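# Press the marked end of an ivory rocker switch

## Task

Push the marked end of the ivory rocker switch down until it stays down, with the switch still lying flat on the table. Finish with neither gripper touching the switch, and with any drink can, parts box or small stack bin still upright.

## Robot and tools

Robot: two 6-joint arms, left_arm and right_arm, each ending in a two-finger gripper. Joint order in every row and every per-joint list: waist, shoulder, elbow, wrist pitch, wrist yaw, wrist roll. The fingers point along the gripper's own +z axis and open and close along its y axis. end_effector_position is the point midway between the finger pads, roughly 1 cm short of the tips.

Frame: the scene frame has its origin at table-top height, halfway between the two arms' nominal bases. +x points out over the table, +z points up, and left_arm sits on the +y side. Arm names do not match image left and right. Real bases are offset from nominal; only a BASES line gives their calibrated spot. Printed hand positions and orientations can be off by a few centimetres, more when the arm reaches far.

execute_actions(actions, cameras): actions is a list of actions. Each action is a table of 1 to 15 rows, and each row lasts one control step (1/30 s). A table shorter than 15 rows repeats its final row for the remaining steps. A row is one flat list of 14 numbers, each in [-1, 1], covering both arms even if only one moves: left_arm's 6 joint values then its opening, then right_arm's 6 joint values then its opening. Joint values are offsets, not poses: they count from the Joint targets held when that action began (not from the previous row), so repeating a value moves the joint further. Scale: 1.0 equals 1.202 rad for the waist, 1.258 shoulder, 1.3 elbow, 2.073 wrist pitch, 2.022 for wrist yaw and for wrist roll. The opening is absolute: +1 fully open, -1 closed. Stated joint ranges (rad): waist -2.618 to 3.054, shoulder 0.000 to 3.142, elbow 0.000 to 3.142, wrist pitch -1.571 to 1.571, wrist yaw -1.571 to 1.571, wrist roll -2.094 to 2.094. Asking for more than 0.059 rad beyond a range end gets the action refused for both arms; if the first action fails, or any action is malformed, the whole call is rejected. Real ends may differ from the stated ones by up to 0.059 rad; a joint driven into its end produces a "joint sent to its limit" line. An empty actions list just reports state and images.

move(target, speed, blend, opening_speed, blocking, cameras): target is either one 14-number row laid out as above, or a list of up to 15 such rows. Every row's joint values are offsets from the current Joint targets (all rows from that same start, not chained), same scale; openings are absolute. All joints move together, so the gripper travels on a curve, with no avoidance of obstacles or the other arm. speed is in rad/s for whichever joint has the most distance to cover, 0.01 to 2, default 0.5; one number or one per target. blend (rad) rounds corners at intermediate targets; default 0 stops at each. opening_speed sets how fast the commanded opening changes, per second on the -1..+1 scale, minimum 0.2. blocking=false returns after about 0.5 s while the move continues. The result adds a move: line: done, off_target (resting more than 0.035 rad from target), moving, held or fault, optionally limits=held, and each lagging arm's worst joint and its error. done does not mean nothing was touched.

wait(seconds): 0 to 10 s, arms keep their last command; a running move carries on. stop(): brakes a running move, needing some room. zoom_image(camera, region): camera is cam_head_left or cam_head_right; region is [x0, y0, x1, y1] in image pixels from the top-left, at most 504 by 504. finished_scene(scene): integer number of the current scene; ends it irreversibly, so call only once the switch stays pressed and the gripper has backed off.

Result lines: Joint positions (rad) and Joint velocities (rad/s) per arm, then finger gap (m, 0.094 when fully open); "within noise" means the arm is still. Joint targets are what the next offsets count from. Tool commands shows current gripper commands; to keep a gripper unchanged, resend its current value (0 is a real command). grip_measured uses the opening scale and can read a bit wide when empty. Joint torques follow position order without the gripper, include the arm's weight, carry offsets and noise, and joints 1 to 3 wrap at ±28 N m. Action calls also list joint positions at some steps. "joint command not followed" means the clearance check altered some targets; it does not keep the grippers apart.

Motion limits: each joint's target may lead its measured angle only by 0.202 (waist), 0.258 (shoulder), 0.3 (elbow), 0.573 (wrist pitch), 0.522 (yaw, roll) rad per step, and targets placing the gripper over 200 mm from where it is get scaled back, so big moves span several actions. Tiny turns may not start.

Cameras: cam_head_left and cam_head_right, both 896x504, head-mounted looking down over the table; calibration is given in OpenCV style with small possible errors.

Caution: approach the switch slowly and press only as hard as needed; an arm blocked by something keeps pushing until you command its targets back past its measured positions, so lift away afterwards. Avoid hitting the can, box or bin, knocking anything off the table, dropping things, slamming, or letting the arms collide. Motor heat from holding, stretching or pushing into unreachable poses gives MOTOR HOT at 75 °C, folds the arm at 90 °C, and drops it at 100 °C.

Each tool is called after ">>>" as name([rows], argument=value, ...), one row to a line, values as JSON.

## Session

>>> execute_actions(actions=[])

Scene clock: 0.00 s.
left_arm: end_effector_position=(+0.4286, +0.2967, +0.1025) grip_measured=+1.000 end_effector_quat_wxyz=(+0.594, -0.058, +0.801, +0.043) | right_arm: end_effector_position=(+0.4064, -0.2592, +0.1034) grip_measured=+1.000 end_effector_quat_wxyz=(+0.590, +0.008, +0.807, -0.016)
Joint positions: left_arm=[0.015 1.55 0.343 0.908 -0.141 -0.044 0.094] | right_arm=[-0.012 1.559 0.377 0.875 -0.004 -0.019 0.094]
Joint velocities: within noise
Joint torques (N m): no reading
Heat: left arm: 25 °C; right arm: 29 °C.
Joint targets: left_arm=[0.015 1.542 0.351 0.915 -0.142 -0.045] | right_arm=[-0.012 1.553 0.382 0.874 -0.004 -0.019]
Tool commands: left_gripper/opening=+1.0 right_gripper/opening=+1.0

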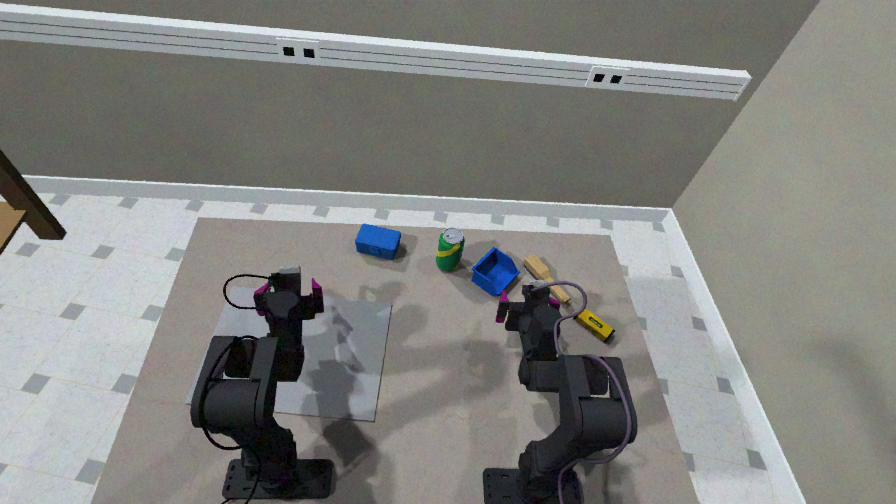

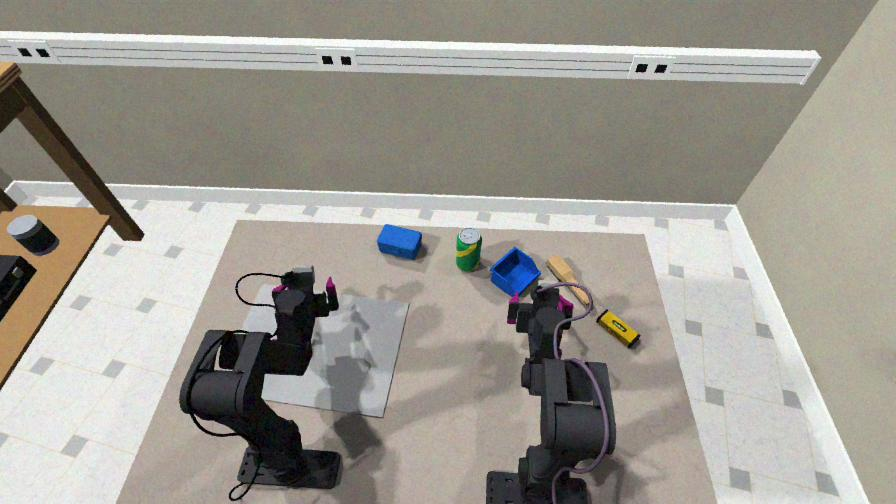

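>>> zoom_image(camera="cam_head_left", region=[180, 210, 420, 350])

>>> zoom_image(camera="cam_head_right", region=[440, 210, 680, 350])

Scaled by 2.100 from the camera's 896x504 image, which has a finer 1280x720 frame.

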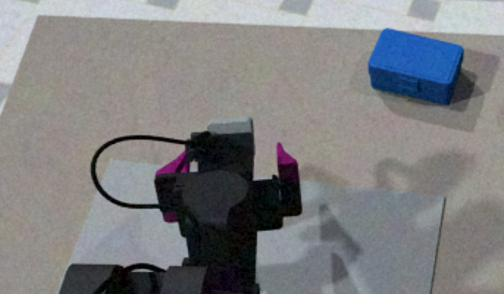

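Scaled by 2.100 from the camera's 896x504 image, which has a finer 1280x720 frame.

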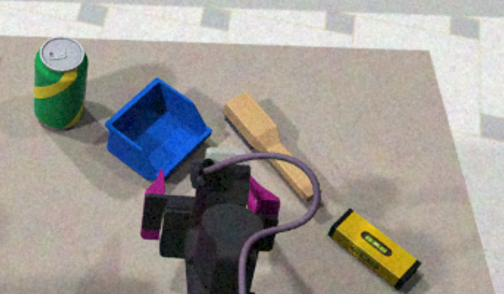

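>>> zoom_image(camera="cam_head_left", region=[240, 250, 340, 310])

>>> zoom_image(camera="cam_head_right", region=[260, 250, 360, 310])

>>> zoom_image(camera="cam_head_left", region=[490, 260, 590, 320])

>>> zoom_image(camera="cam_head_right", region=[500, 260, 600, 320])

Scaled by 5.040 from the camera's 896x504 image, which has a finer 1280x720 frame.

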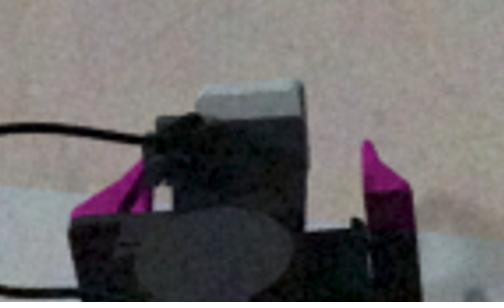

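Scaled by 5.040 from the camera's 896x504 image, which has a finer 1280x720 frame.

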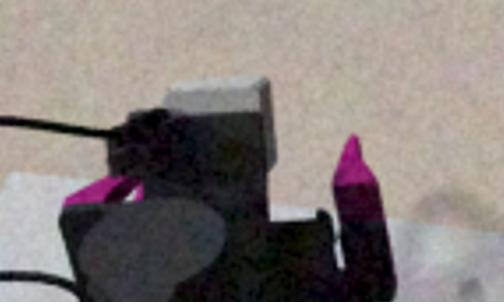

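Scaled by 5.040 from the camera's 896x504 image, which has a finer 1280x720 frame.

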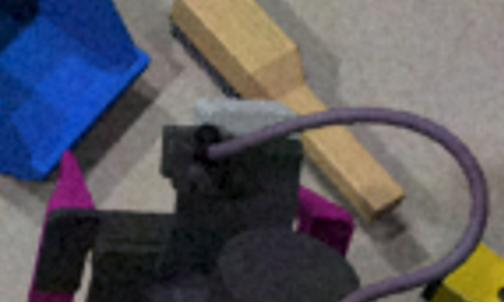

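Scaled by 5.040 from the camera's 896x504 image, which has a finer 1280x720 frame.

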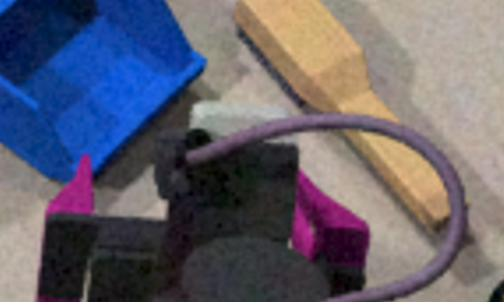

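>>> zoom_image(camera="cam_head_right", region=[120, 210, 420, 504])

>>> zoom_image(camera="cam_head_right", region=[420, 210, 720, 504])

>>> zoom_image(camera="cam_head_left", region=[90, 210, 390, 504])

>>> zoom_image(camera="cam_head_left", region=[390, 210, 700, 504])

Scaled by 1.680 from the camera's 896x504 image, which has a finer 1280x720 frame.

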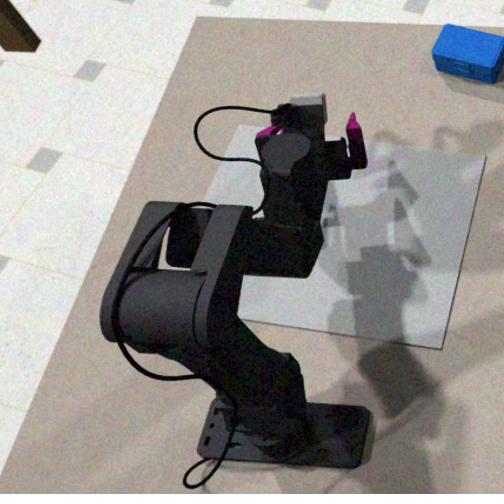

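Scaled by 1.680 from the camera's 896x504 image, which has a finer 1280x720 frame.

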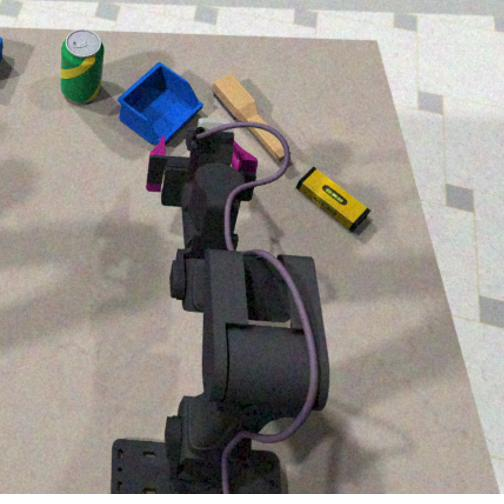

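Scaled by 1.680 from the camera's 896x504 image, which has a finer 1280x720 frame.

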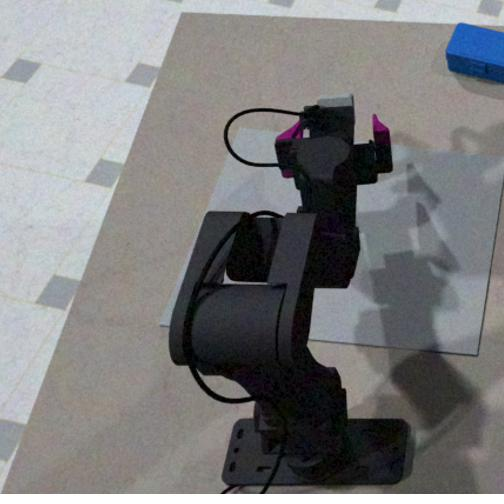

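Scaled by 1.626 from the camera's 896x504 image, which has a finer 1280x720 frame.

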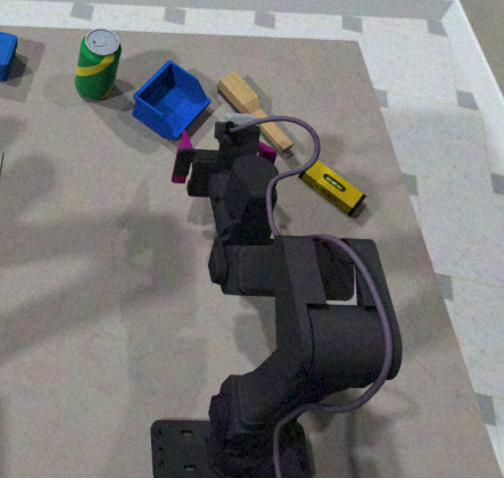

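>>> move([
  [0, 0, 0, 0.241, 0.07, 0.022, 1, 0, 0, 0, 0.241, 0, 0.01, 1],
  [0, -0.749, -0.155, -0.128, 0.07, 0.022, 1, 0, -0.758, -0.178, -0.108, 0, 0.01, 1],
  [0, -0.749, -0.155, -0.369, 0.07, 0.022, 1, 0, -0.758, -0.178, -0.349, 0, 0.01, 1],
], speed=0.7, blend=0.1)

Scene clock: 32.30 s.
left_arm: end_effector_position=(+0.3228, +0.2739, +0.1439) grip_measured=+1.000 end_effector_quat_wxyz=(+0.594, -0.006, +0.804, +0.001) | right_arm: end_effector_position=(+0.2949, -0.2545, +0.1537) grip_measured=+1.000 end_effector_quat_wxyz=(+0.604, +0.014, +0.797, -0.012)
Joint positions: left_arm=[0.015 0.611 0.158 0.155 -0.011 -0.01 0.094] | right_arm=[-0.012 0.61 0.174 0.163 -0.004 -0.003 0.094]
Joint velocities: within noise
Joint torques (N m): left_arm=[-0.12 -0.4 7.62 2.15 0.13 0.07] | right_arm=[0.01 -0.02 6.13 2.03 -0.02 0.03]
Heat: left arm: 30 °C; right arm: 33 °C.
Joint targets: left_arm=[0.015 0.600 0.150 0.150 -0.001 -0.001] | right_arm=[-0.012 0.599 0.151 0.150 -0.004 0.002]
move: done

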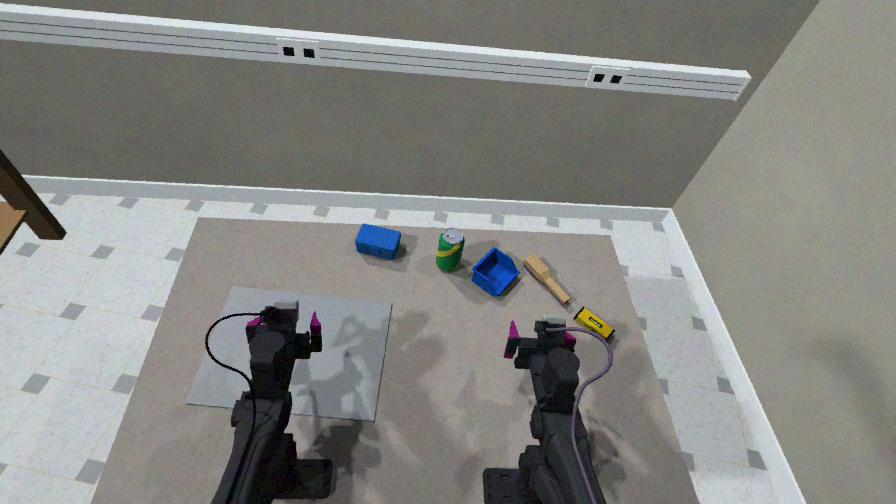

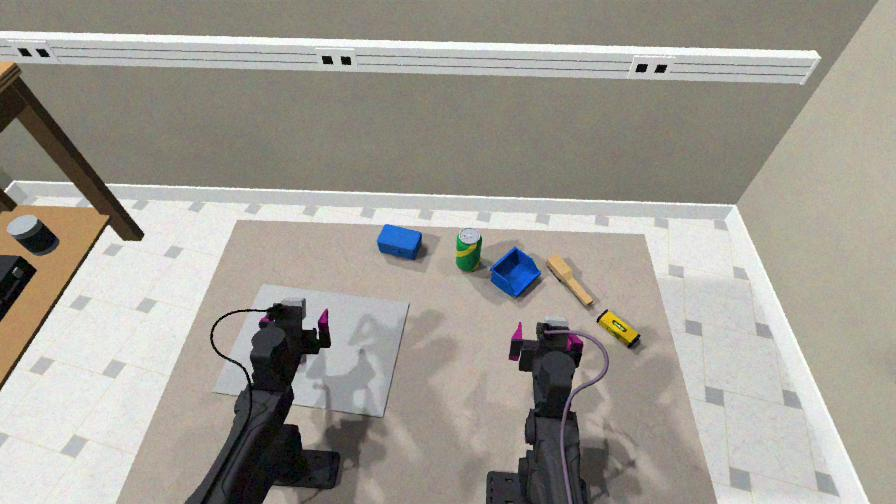

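>>> zoom_image(camera="cam_head_left", region=[180, 270, 420, 430])

>>> zoom_image(camera="cam_head_right", region=[200, 270, 440, 430])

>>> zoom_image(camera="cam_head_left", region=[460, 270, 700, 430])

>>> zoom_image(camera="cam_head_right", region=[460, 270, 700, 430])

Scaled by 2.100 from the camera's 896x504 image, which has a finer 1280x720 frame.

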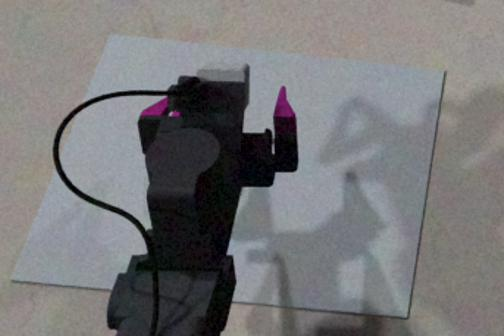

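Scaled by 2.100 from the camera's 896x504 image, which has a finer 1280x720 frame.

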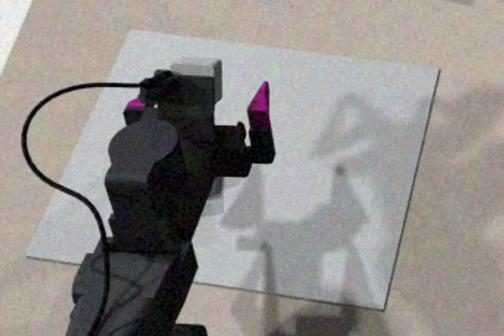

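Scaled by 2.100 from the camera's 896x504 image, which has a finer 1280x720 frame.

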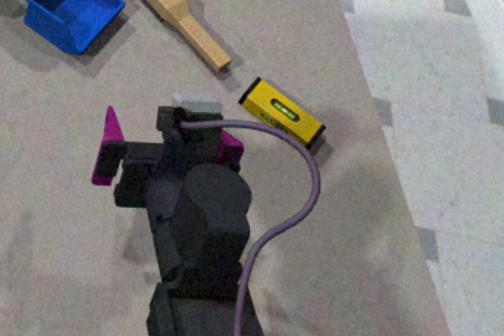

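Scaled by 2.100 from the camera's 896x504 image, which has a finer 1280x720 frame.

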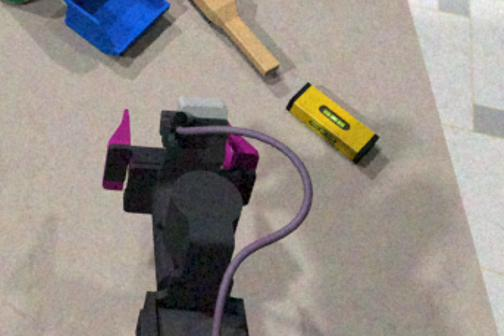

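>>> zoom_image(camera="cam_head_right", region=[270, 320, 350, 390])

Scaled by 6.300 from the camera's 896x504 image, which has a finer 1280x720 frame.

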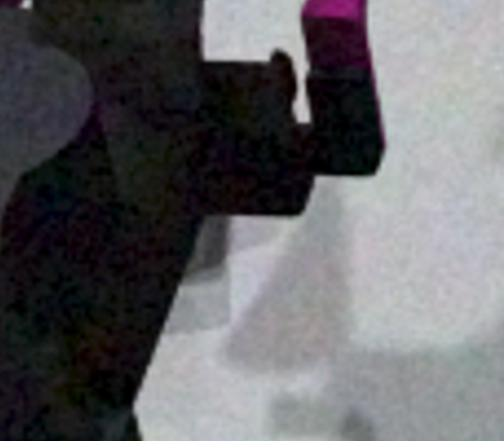

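>>> move(target=[0.582, 0, 0, 0.145, 0, 0, 1, 0, 0, 0, 0, 0, 0, 1], speed=0.7)

Scene clock: 37.80 s.
left_arm: end_effector_position=(+0.2640, +0.4638, +0.2117) grip_measured=+1.000 end_effector_quat_wxyz=(+0.659, -0.247, +0.671, +0.235) | right_arm: end_effector_position=(+0.2948, -0.2545, +0.1536) grip_measured=+1.000 end_effector_quat_wxyz=(+0.604, +0.014, +0.797, -0.012)
Joint positions: left_arm=[0.708 0.611 0.158 0.432 -0.005 -0.009 0.094] | right_arm=[-0.012 0.61 0.174 0.162 -0.004 -0.003 0.094]
Joint velocities: within noise
Joint torques (N m): left_arm=[0.38 -0.4 7.64 2.39 0.09 0.07] | right_arm=[-0.01 -0.03 6.15 1.99 -0.01 0.02]
Heat: left arm: 31 °C; right arm: 33 °C.
Joint targets: left_arm=[0.714 0.600 0.150 0.451 0.000 -0.001] | right_arm=[-0.012 0.599 0.151 0.150 -0.004 0.002]
move: done

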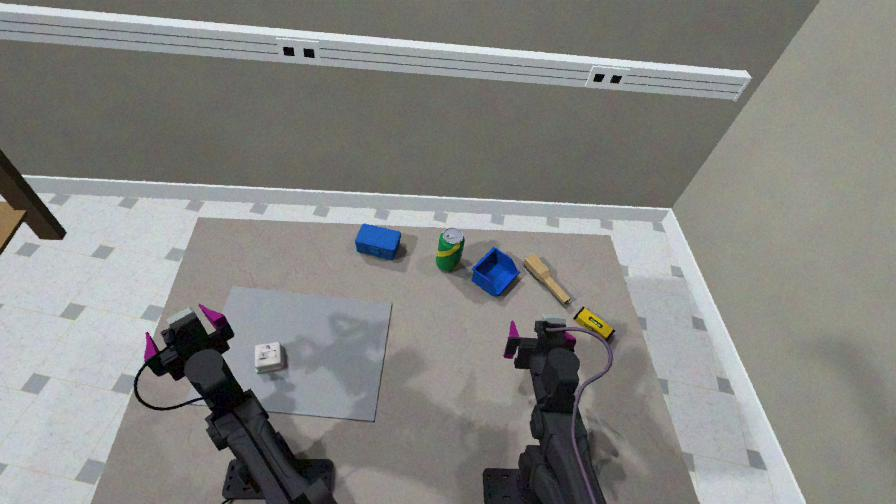

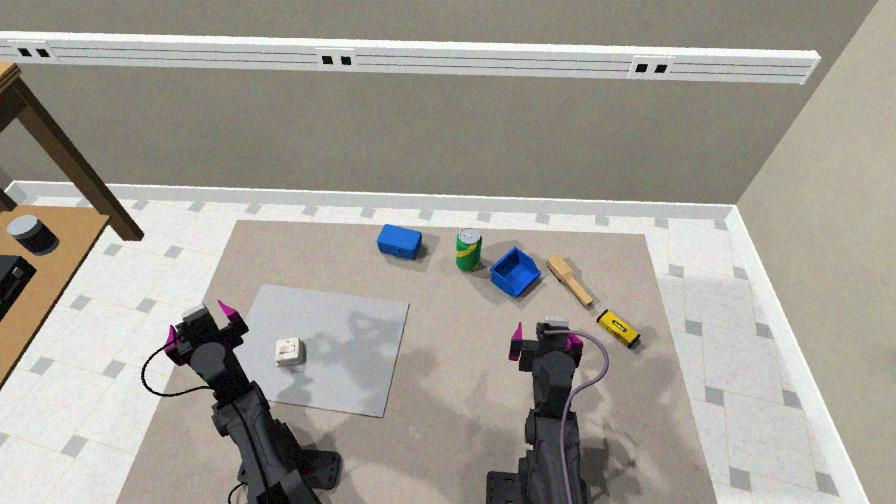

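Found it. Let me zoom in on the switch.

>>> zoom_image(camera="cam_head_right", region=[260, 325, 320, 385])

>>> zoom_image(camera="cam_head_left", region=[240, 330, 300, 390])

Scaled by 8.400 from the camera's 896x504 image, which has a finer 1280x720 frame.

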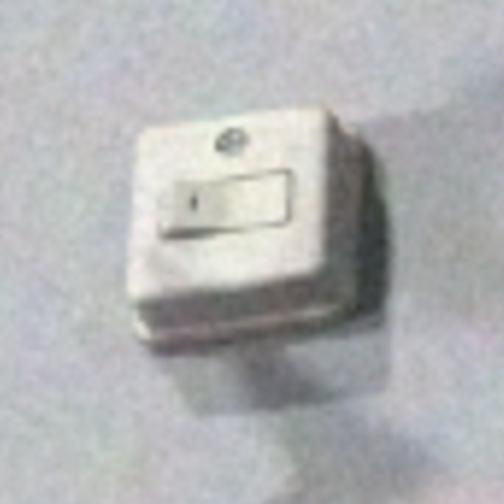

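Scaled by 8.400 from the camera's 896x504 image, which has a finer 1280x720 frame.

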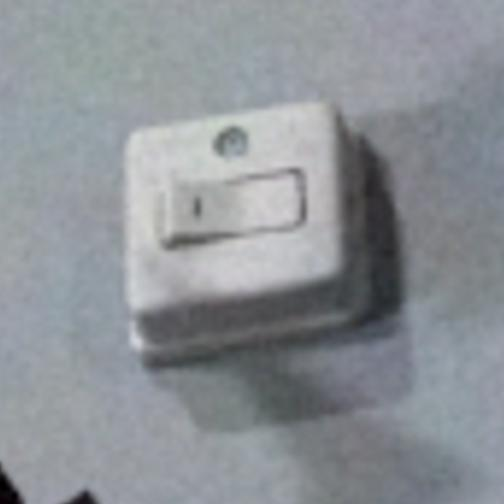

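>>> zoom_image(camera="cam_head_right", region=[140, 285, 270, 395])

>>> zoom_image(camera="cam_head_left", region=[120, 285, 250, 395])

>>> zoom_image(camera="cam_head_left", region=[480, 300, 610, 410])

>>> zoom_image(camera="cam_head_right", region=[490, 300, 620, 410])

Scaled by 3.877 from the camera's 896x504 image, which has a finer 1280x720 frame.

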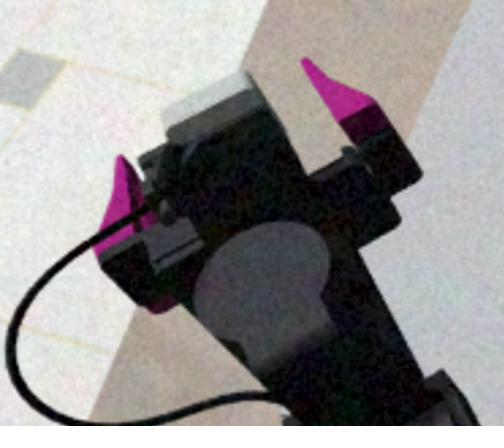

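Scaled by 3.877 from the camera's 896x504 image, which has a finer 1280x720 frame.

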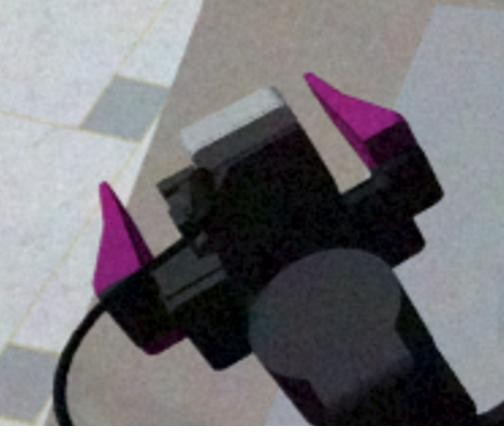

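Scaled by 3.877 from the camera's 896x504 image, which has a finer 1280x720 frame.

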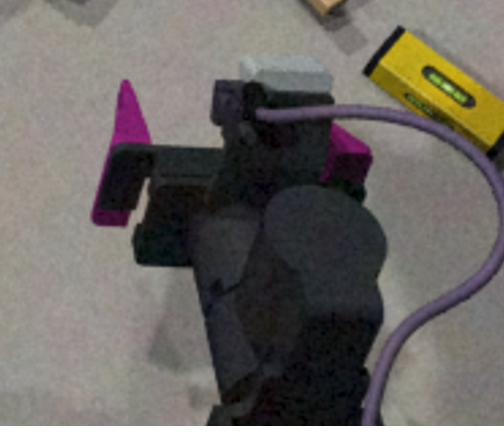

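Scaled by 3.877 from the camera's 896x504 image, which has a finer 1280x720 frame.

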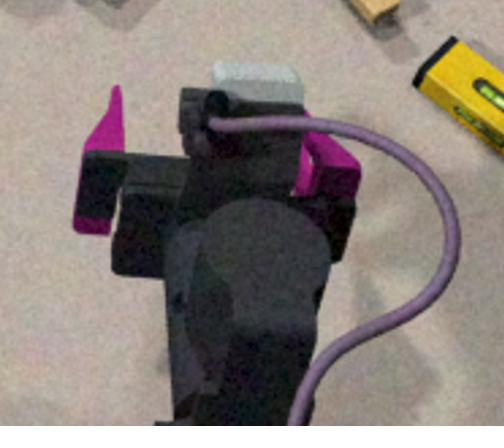

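>>> move(target=[-0.3497, 0.5226, 0.5663, -0.6656, 0, 0, -1, 0, 0, 0, 0, 0, 0, 1], speed=0.7, opening_speed=1.0)

Scene clock: 94.63 s.
left_arm: end_effector_position=(+0.2736, +0.3429, +0.0912) grip_measured=-0.995 end_effector_quat_wxyz=(+0.128, -0.144, +0.981, +0.020) | right_arm: end_effector_position=(+0.2948, -0.2545, +0.1535) grip_measured=+1.000 end_effector_quat_wxyz=(+0.604, +0.014, +0.797, -0.012)
Joint positions: left_arm=[0.299 1.247 0.858 -0.922 -0.005 -0.009 0] | right_arm=[-0.012 0.61 0.174 0.161 -0.004 -0.003 0.094]
Joint velocities: within noise
Joint torques (N m): left_arm=[-0.53 -2.33 9.98 0.98 0.04 0.06] | right_arm=[-0.01 -0.02 6.13 2 -0.01 0.02]
Heat: left arm: 32 °C; right arm: 34 °C.
Joint targets: left_arm=[0.294 1.257 0.886 -0.929 0.000 -0.001] | right_arm=[-0.012 0.599 0.151 0.150 -0.004 0.002]
move: done

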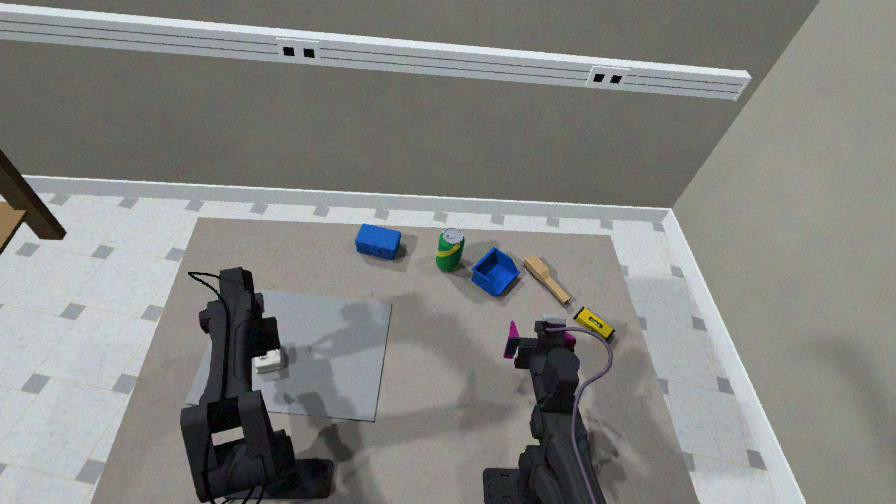

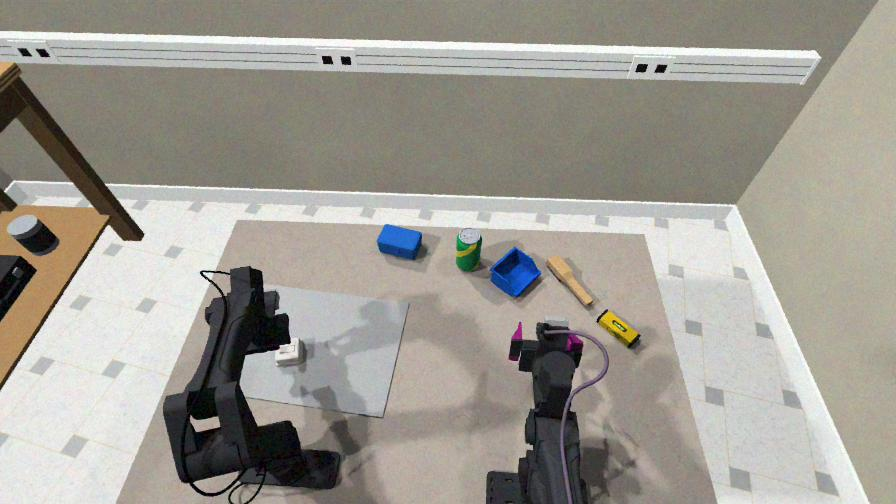

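>>> zoom_image(camera="cam_head_right", region=[230, 290, 340, 390])

>>> zoom_image(camera="cam_head_left", region=[210, 290, 320, 390])

Scaled by 4.582 from the camera's 896x504 image, which has a finer 1280x720 frame.

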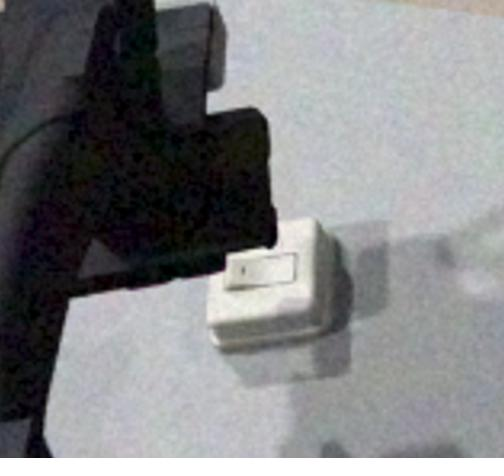

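Scaled by 4.582 from the camera's 896x504 image, which has a finer 1280x720 frame.

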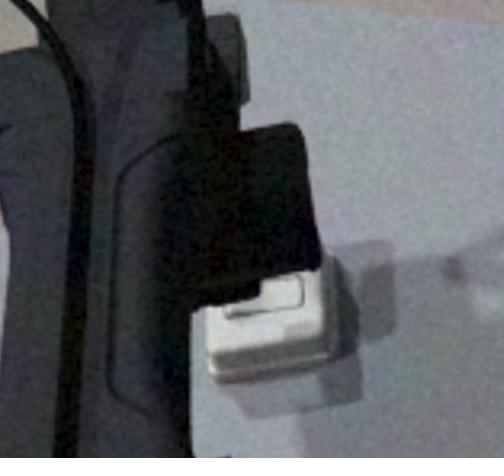

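>>> move(target=[0.228, 0.1773, 0.1685, -0.1172, 0.1978, 0, -1, 0, 0, 0, 0, 0, 0, 1], speed=0.5)

>>> zoom_image(camera="cam_head_right", region=[230, 290, 340, 390])

>>> zoom_image(camera="cam_head_left", region=[210, 290, 320, 390])

Scene clock: 116.20 s.
left_arm: end_effector_position=(+0.2793, +0.3439, +0.1082) grip_measured=-0.995 end_effector_quat_wxyz=(+0.059, -0.267, +0.945, -0.180) | right_arm: end_effector_position=(+0.2948, -0.2545, +0.1535) grip_measured=+1.000 end_effector_quat_wxyz=(+0.604, +0.014, +0.797, -0.012)
Joint positions: left_arm=[0.563 1.467 1.079 -1.163 0.381 -0.009 0] | right_arm=[-0.012 0.61 0.174 0.161 -0.004 -0.003 0.094]
Joint velocities: within noise
Joint torques (N m): left_arm=[0.42 -3.62 9.31 0.49 0.47 0.06] | right_arm=[0.01 -0.05 6.15 2 -0.01 0.02]
Heat: left arm: 30 °C; right arm: 34 °C.
Joint targets: left_arm=[0.568 1.480 1.105 -1.172 0.400 -0.001] | right_arm=[-0.012 0.599 0.151 0.150 -0.004 0.002]
move: done

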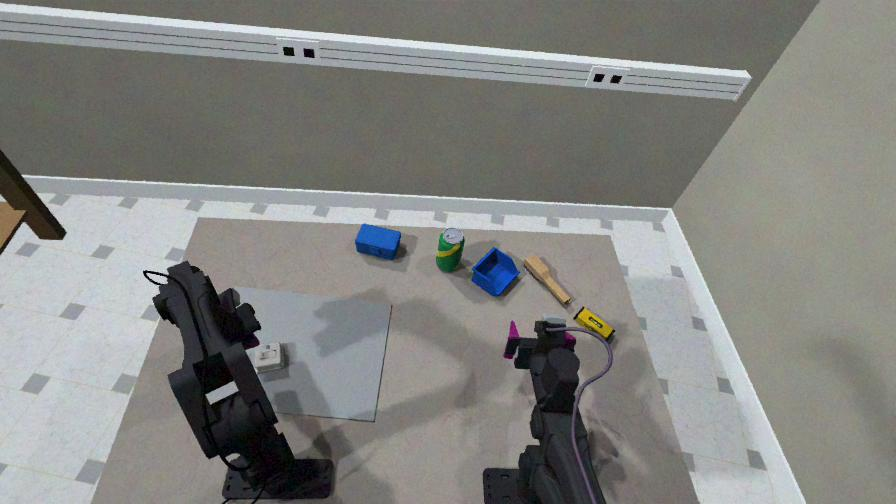

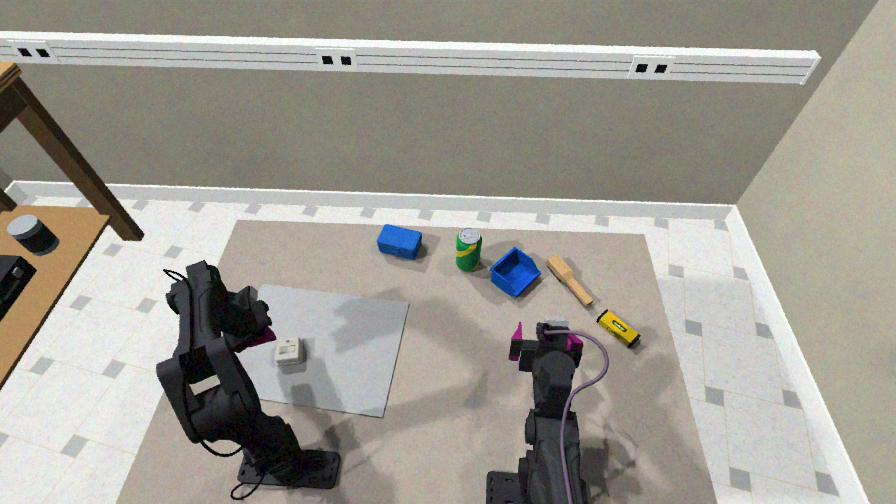

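Scaled by 4.582 from the camera's 896x504 image, which has a finer 1280x720 frame.

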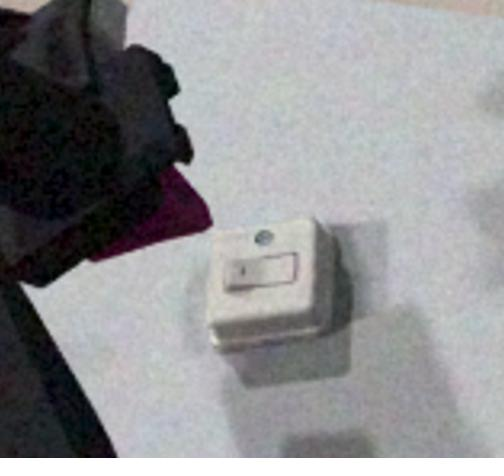

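Scaled by 4.582 from the camera's 896x504 image, which has a finer 1280x720 frame.

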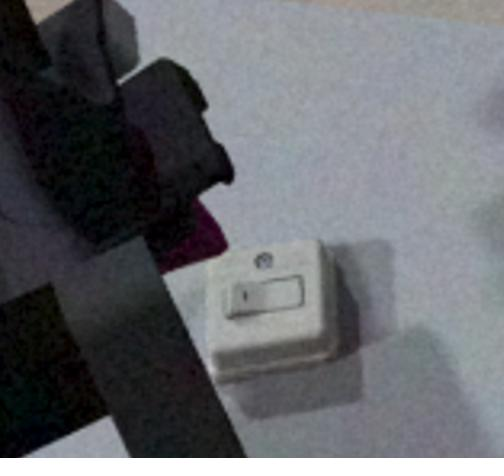

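>>> zoom_image(camera="cam_head_right", region=[240, 315, 300, 375])

>>> zoom_image(camera="cam_head_left", region=[225, 320, 285, 380])

Scaled by 8.400 from the camera's 896x504 image, which has a finer 1280x720 frame.

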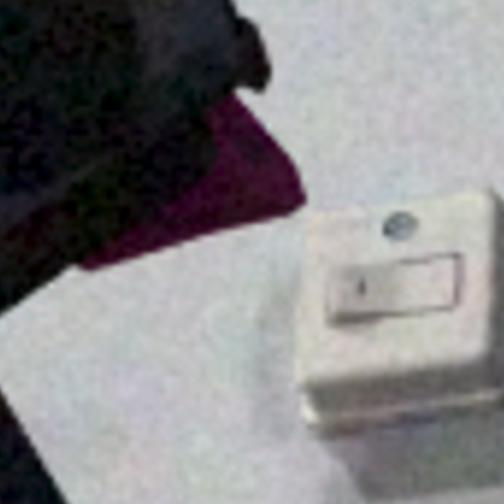

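Scaled by 8.400 from the camera's 896x504 image, which has a finer 1280x720 frame.

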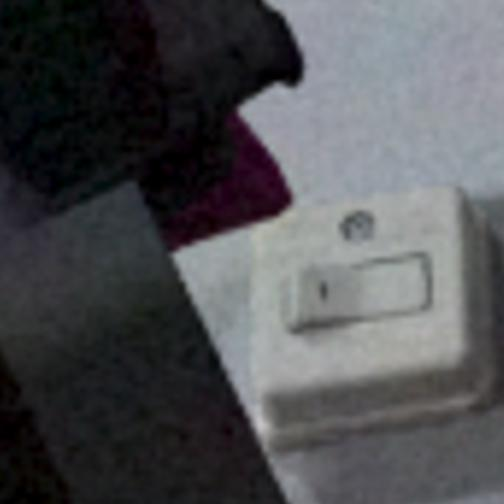

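>>> move(target=[0.0107, 0.0751, -0.0838, 0.0981, 0, 0, -1, 0, 0, 0, 0, 0, 0, 1], speed=0.3)

>>> zoom_image(camera="cam_head_right", region=[250, 320, 310, 380])

>>> zoom_image(camera="cam_head_left", region=[230, 325, 290, 385])

Scene clock: 150.07 s.
left_arm: end_effector_position=(+0.2929, +0.3554, +0.0677) grip_measured=-0.995 end_effector_quat_wxyz=(+0.064, -0.272, +0.943, -0.179) | right_arm: end_effector_position=(+0.2948, -0.2545, +0.1534) grip_measured=+1.000 end_effector_quat_wxyz=(+0.603, +0.014, +0.797, -0.012)
Joint positions: left_arm=[0.574 1.562 1.002 -0.983 0.382 -0.009 0] | right_arm=[-0.012 0.61 0.174 0.161 -0.004 -0.003 0.094]
Joint velocities: within noise
Joint torques (N m): left_arm=[0.51 -4.38 6.04 0.76 0.47 0.07] | right_arm=[-0.01 -0.03 6.13 2 -0.01 0.02]
Heat: left arm: 29 °C; right arm: 35 °C.
Joint targets: left_arm=[0.581 1.575 0.997 -0.968 0.399 -0.001] | right_arm=[-0.012 0.599 0.151 0.150 -0.004 0.002]
move: done

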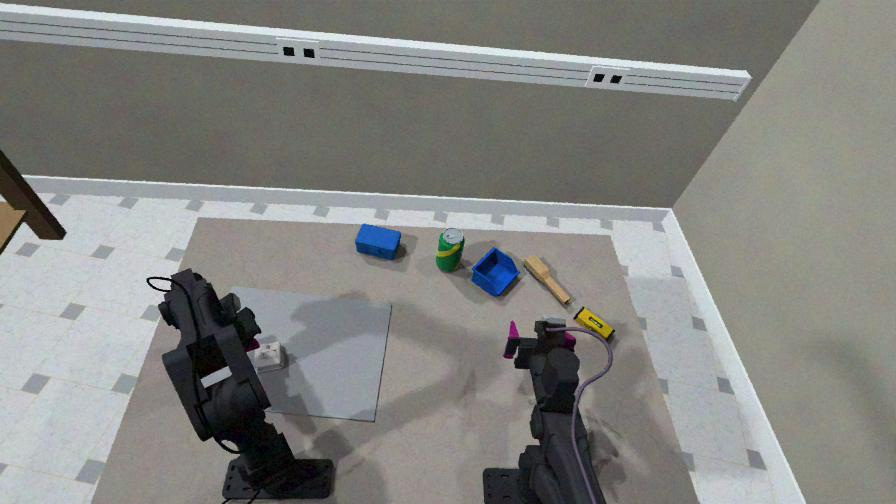

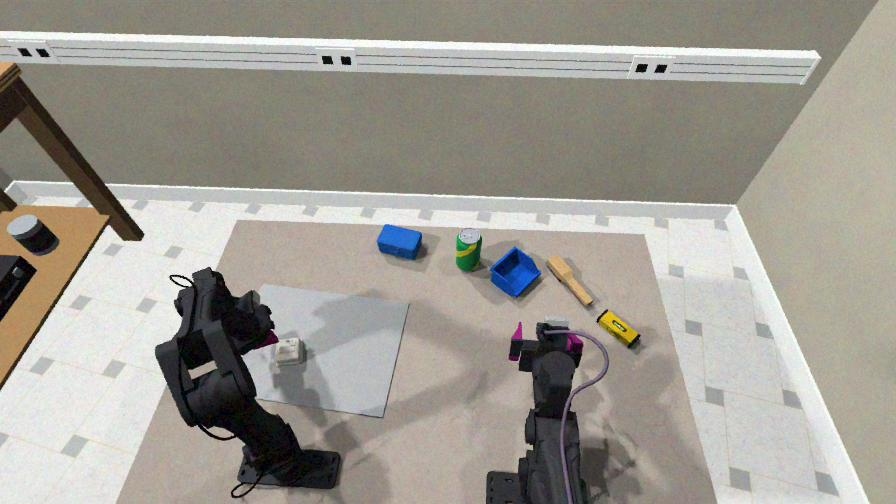

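Scaled by 8.400 from the camera's 896x504 image, which has a finer 1280x720 frame.

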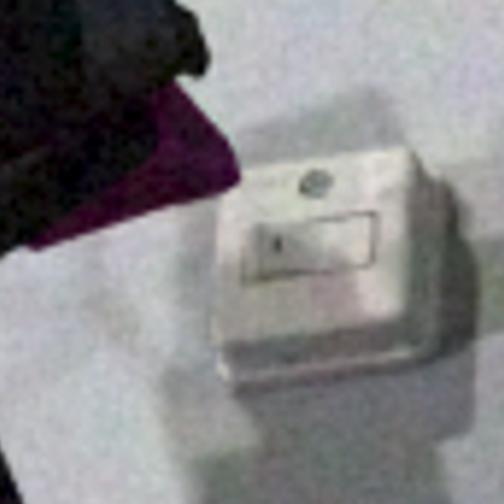

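Scaled by 8.400 from the camera's 896x504 image, which has a finer 1280x720 frame.

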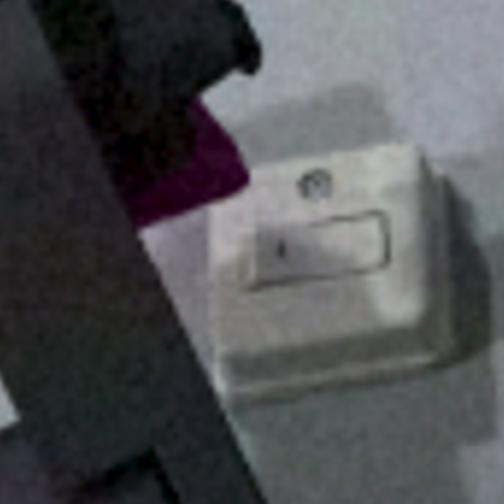

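>>> move(target=[0.0074, 0.0099, -0.0547, 0.0403, 0, 0, -1, 0, 0, 0, 0, 0, 0, 1], speed=0.15)

>>> zoom_image(camera="cam_head_right", region=[250, 320, 310, 380])

>>> zoom_image(camera="cam_head_left", region=[230, 325, 290, 385])

Scene clock: 159.30 s.
left_arm: end_effector_position=(+0.2890, +0.3556, +0.0486) grip_measured=-0.995 end_effector_quat_wxyz=(+0.066, -0.276, +0.942, -0.179) | right_arm: end_effector_position=(+0.2948, -0.2545, +0.1534) grip_measured=+1.000 end_effector_quat_wxyz=(+0.603, +0.014, +0.797, -0.012)
Joint positions: left_arm=[0.583 1.573 0.931 -0.9 0.382 -0.009 0] | right_arm=[-0.012 0.61 0.174 0.161 -0.004 -0.003 0.094]
Joint velocities: within noise
Joint torques (N m): left_arm=[0.43 -4.12 5.83 0.72 0.48 0.07] | right_arm=[0.01 -0.03 6.13 2 -0.01 0.03]
Heat: left arm: 28 °C; right arm: 35 °C.
Joint targets: left_arm=[0.590 1.587 0.925 -0.885 0.400 -0.001] | right_arm=[-0.012 0.599 0.151 0.150 -0.004 0.002]
move: done

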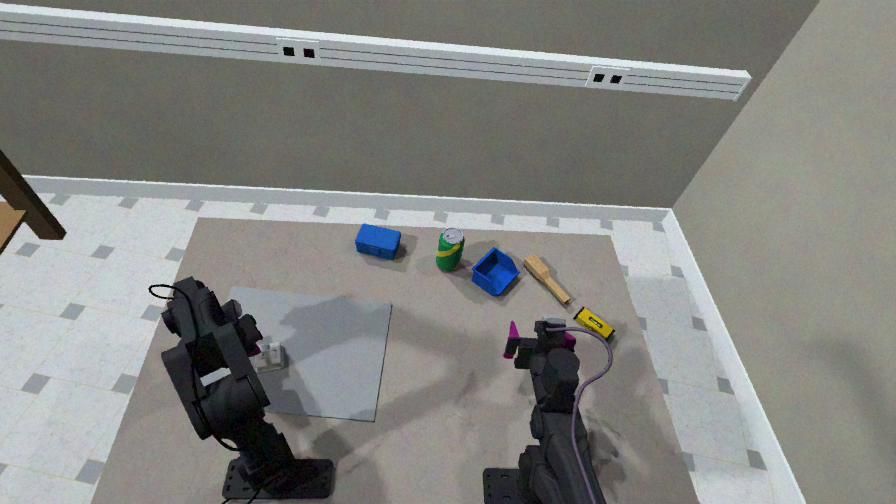

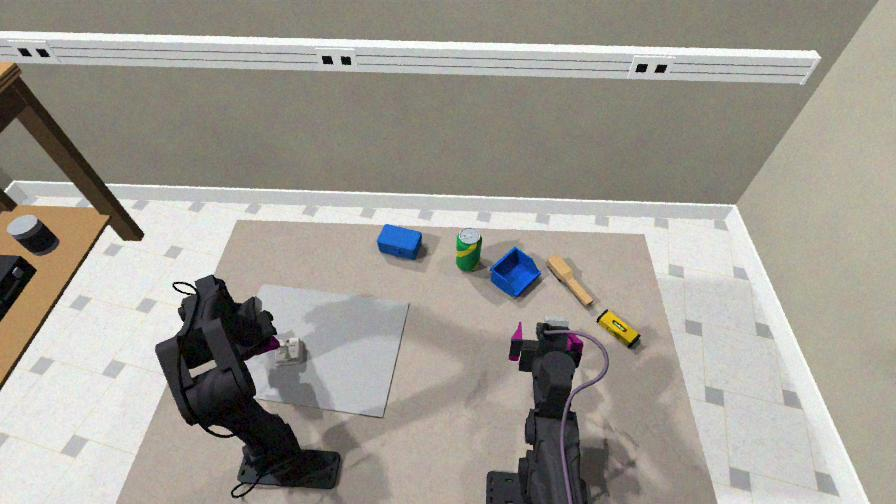

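Scaled by 8.400 from the camera's 896x504 image, which has a finer 1280x720 frame.

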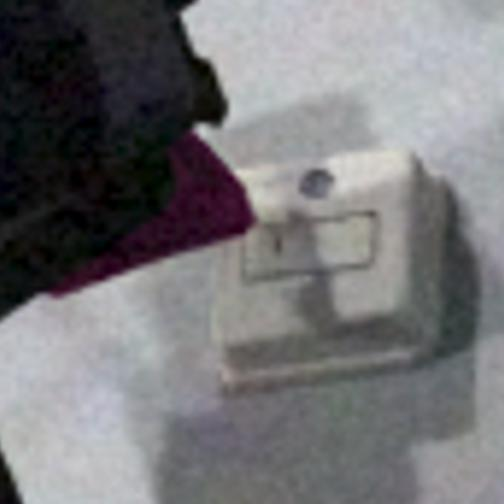

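Scaled by 8.400 from the camera's 896x504 image, which has a finer 1280x720 frame.

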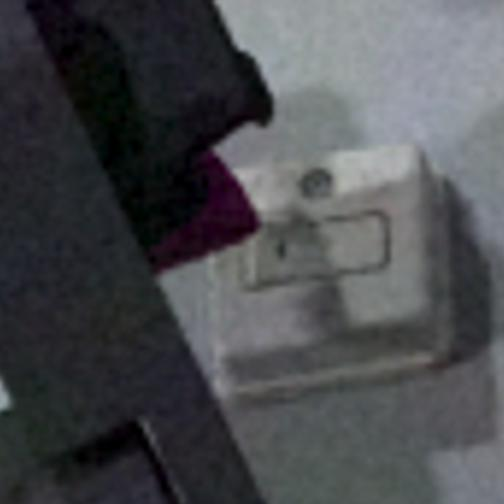

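>>> move(target=[0, 0.0072, -0.0191, 0.0163, 0, 0, -1, 0, 0, 0, 0, 0, 0, 1], speed=0.1)

>>> zoom_image(camera="cam_head_right", region=[250, 320, 310, 380])

>>> zoom_image(camera="cam_head_left", region=[230, 325, 290, 385])

Scene clock: 165.30 s.
left_arm: end_effector_position=(+0.2882, +0.3545, +0.0428) grip_measured=-0.995 end_effector_quat_wxyz=(+0.066, -0.276, +0.942, -0.180) | right_arm: end_effector_position=(+0.2948, -0.2545, +0.1534) grip_measured=+1.000 end_effector_quat_wxyz=(+0.603, +0.014, +0.797, -0.012)
Joint positions: left_arm=[0.583 1.579 0.911 -0.875 0.385 -0.009 0] | right_arm=[-0.012 0.61 0.174 0.161 -0.004 -0.003 0.094]
Joint velocities: within noise
Joint torques (N m): left_arm=[0.58 -4.1 5.38 0.83 0.42 0.06] | right_arm=[-0.01 -0.03 6.13 2 -0.01 0.02]
Heat: left arm: 28 °C; right arm: 36 °C.
Joint targets: left_arm=[0.590 1.596 0.901 -0.851 0.399 -0.001] | right_arm=[-0.012 0.599 0.151 0.150 -0.004 0.002]
move: done

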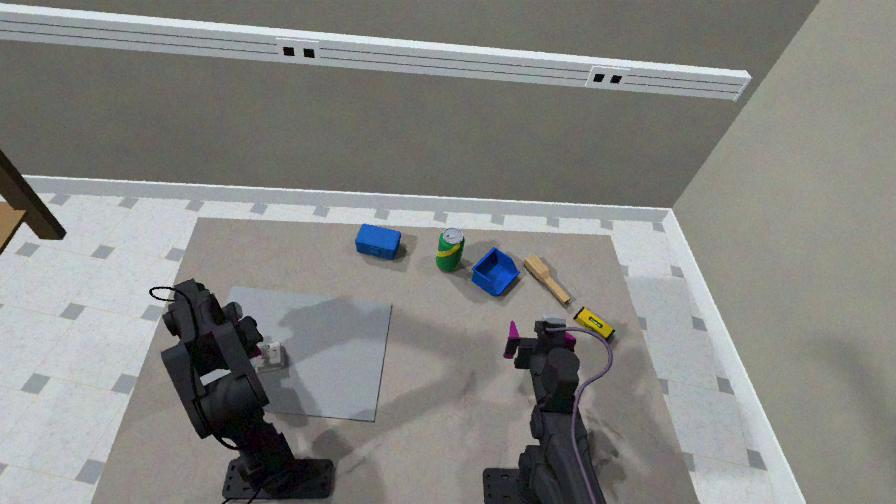

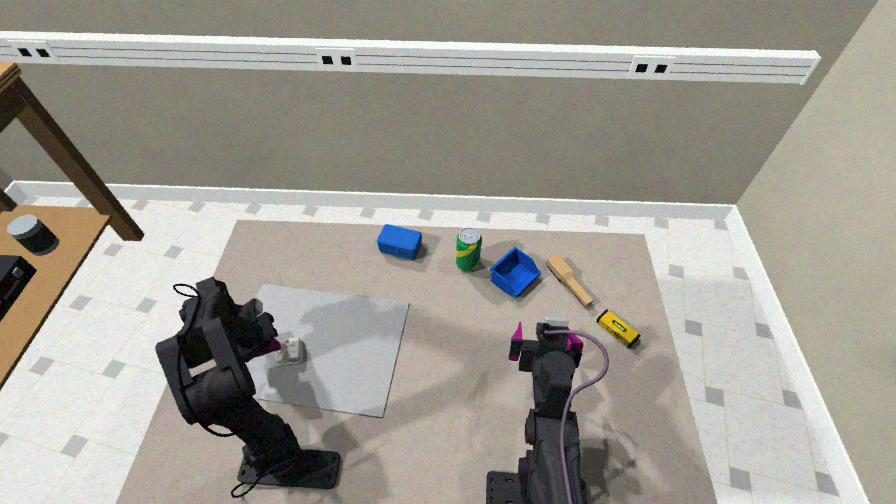

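Scaled by 8.400 from the camera's 896x504 image, which has a finer 1280x720 frame.

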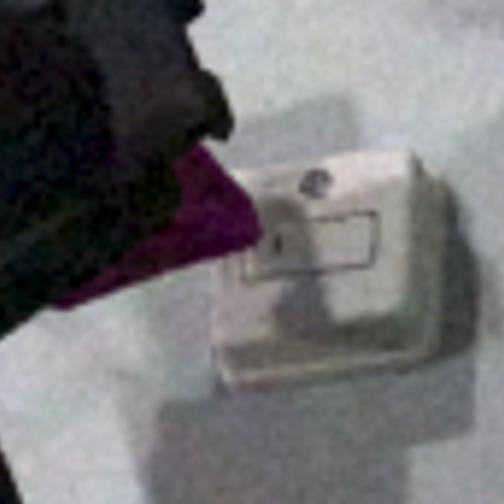

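Scaled by 8.400 from the camera's 896x504 image, which has a finer 1280x720 frame.

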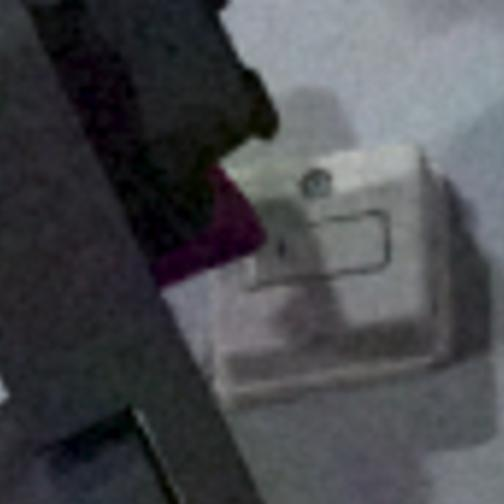

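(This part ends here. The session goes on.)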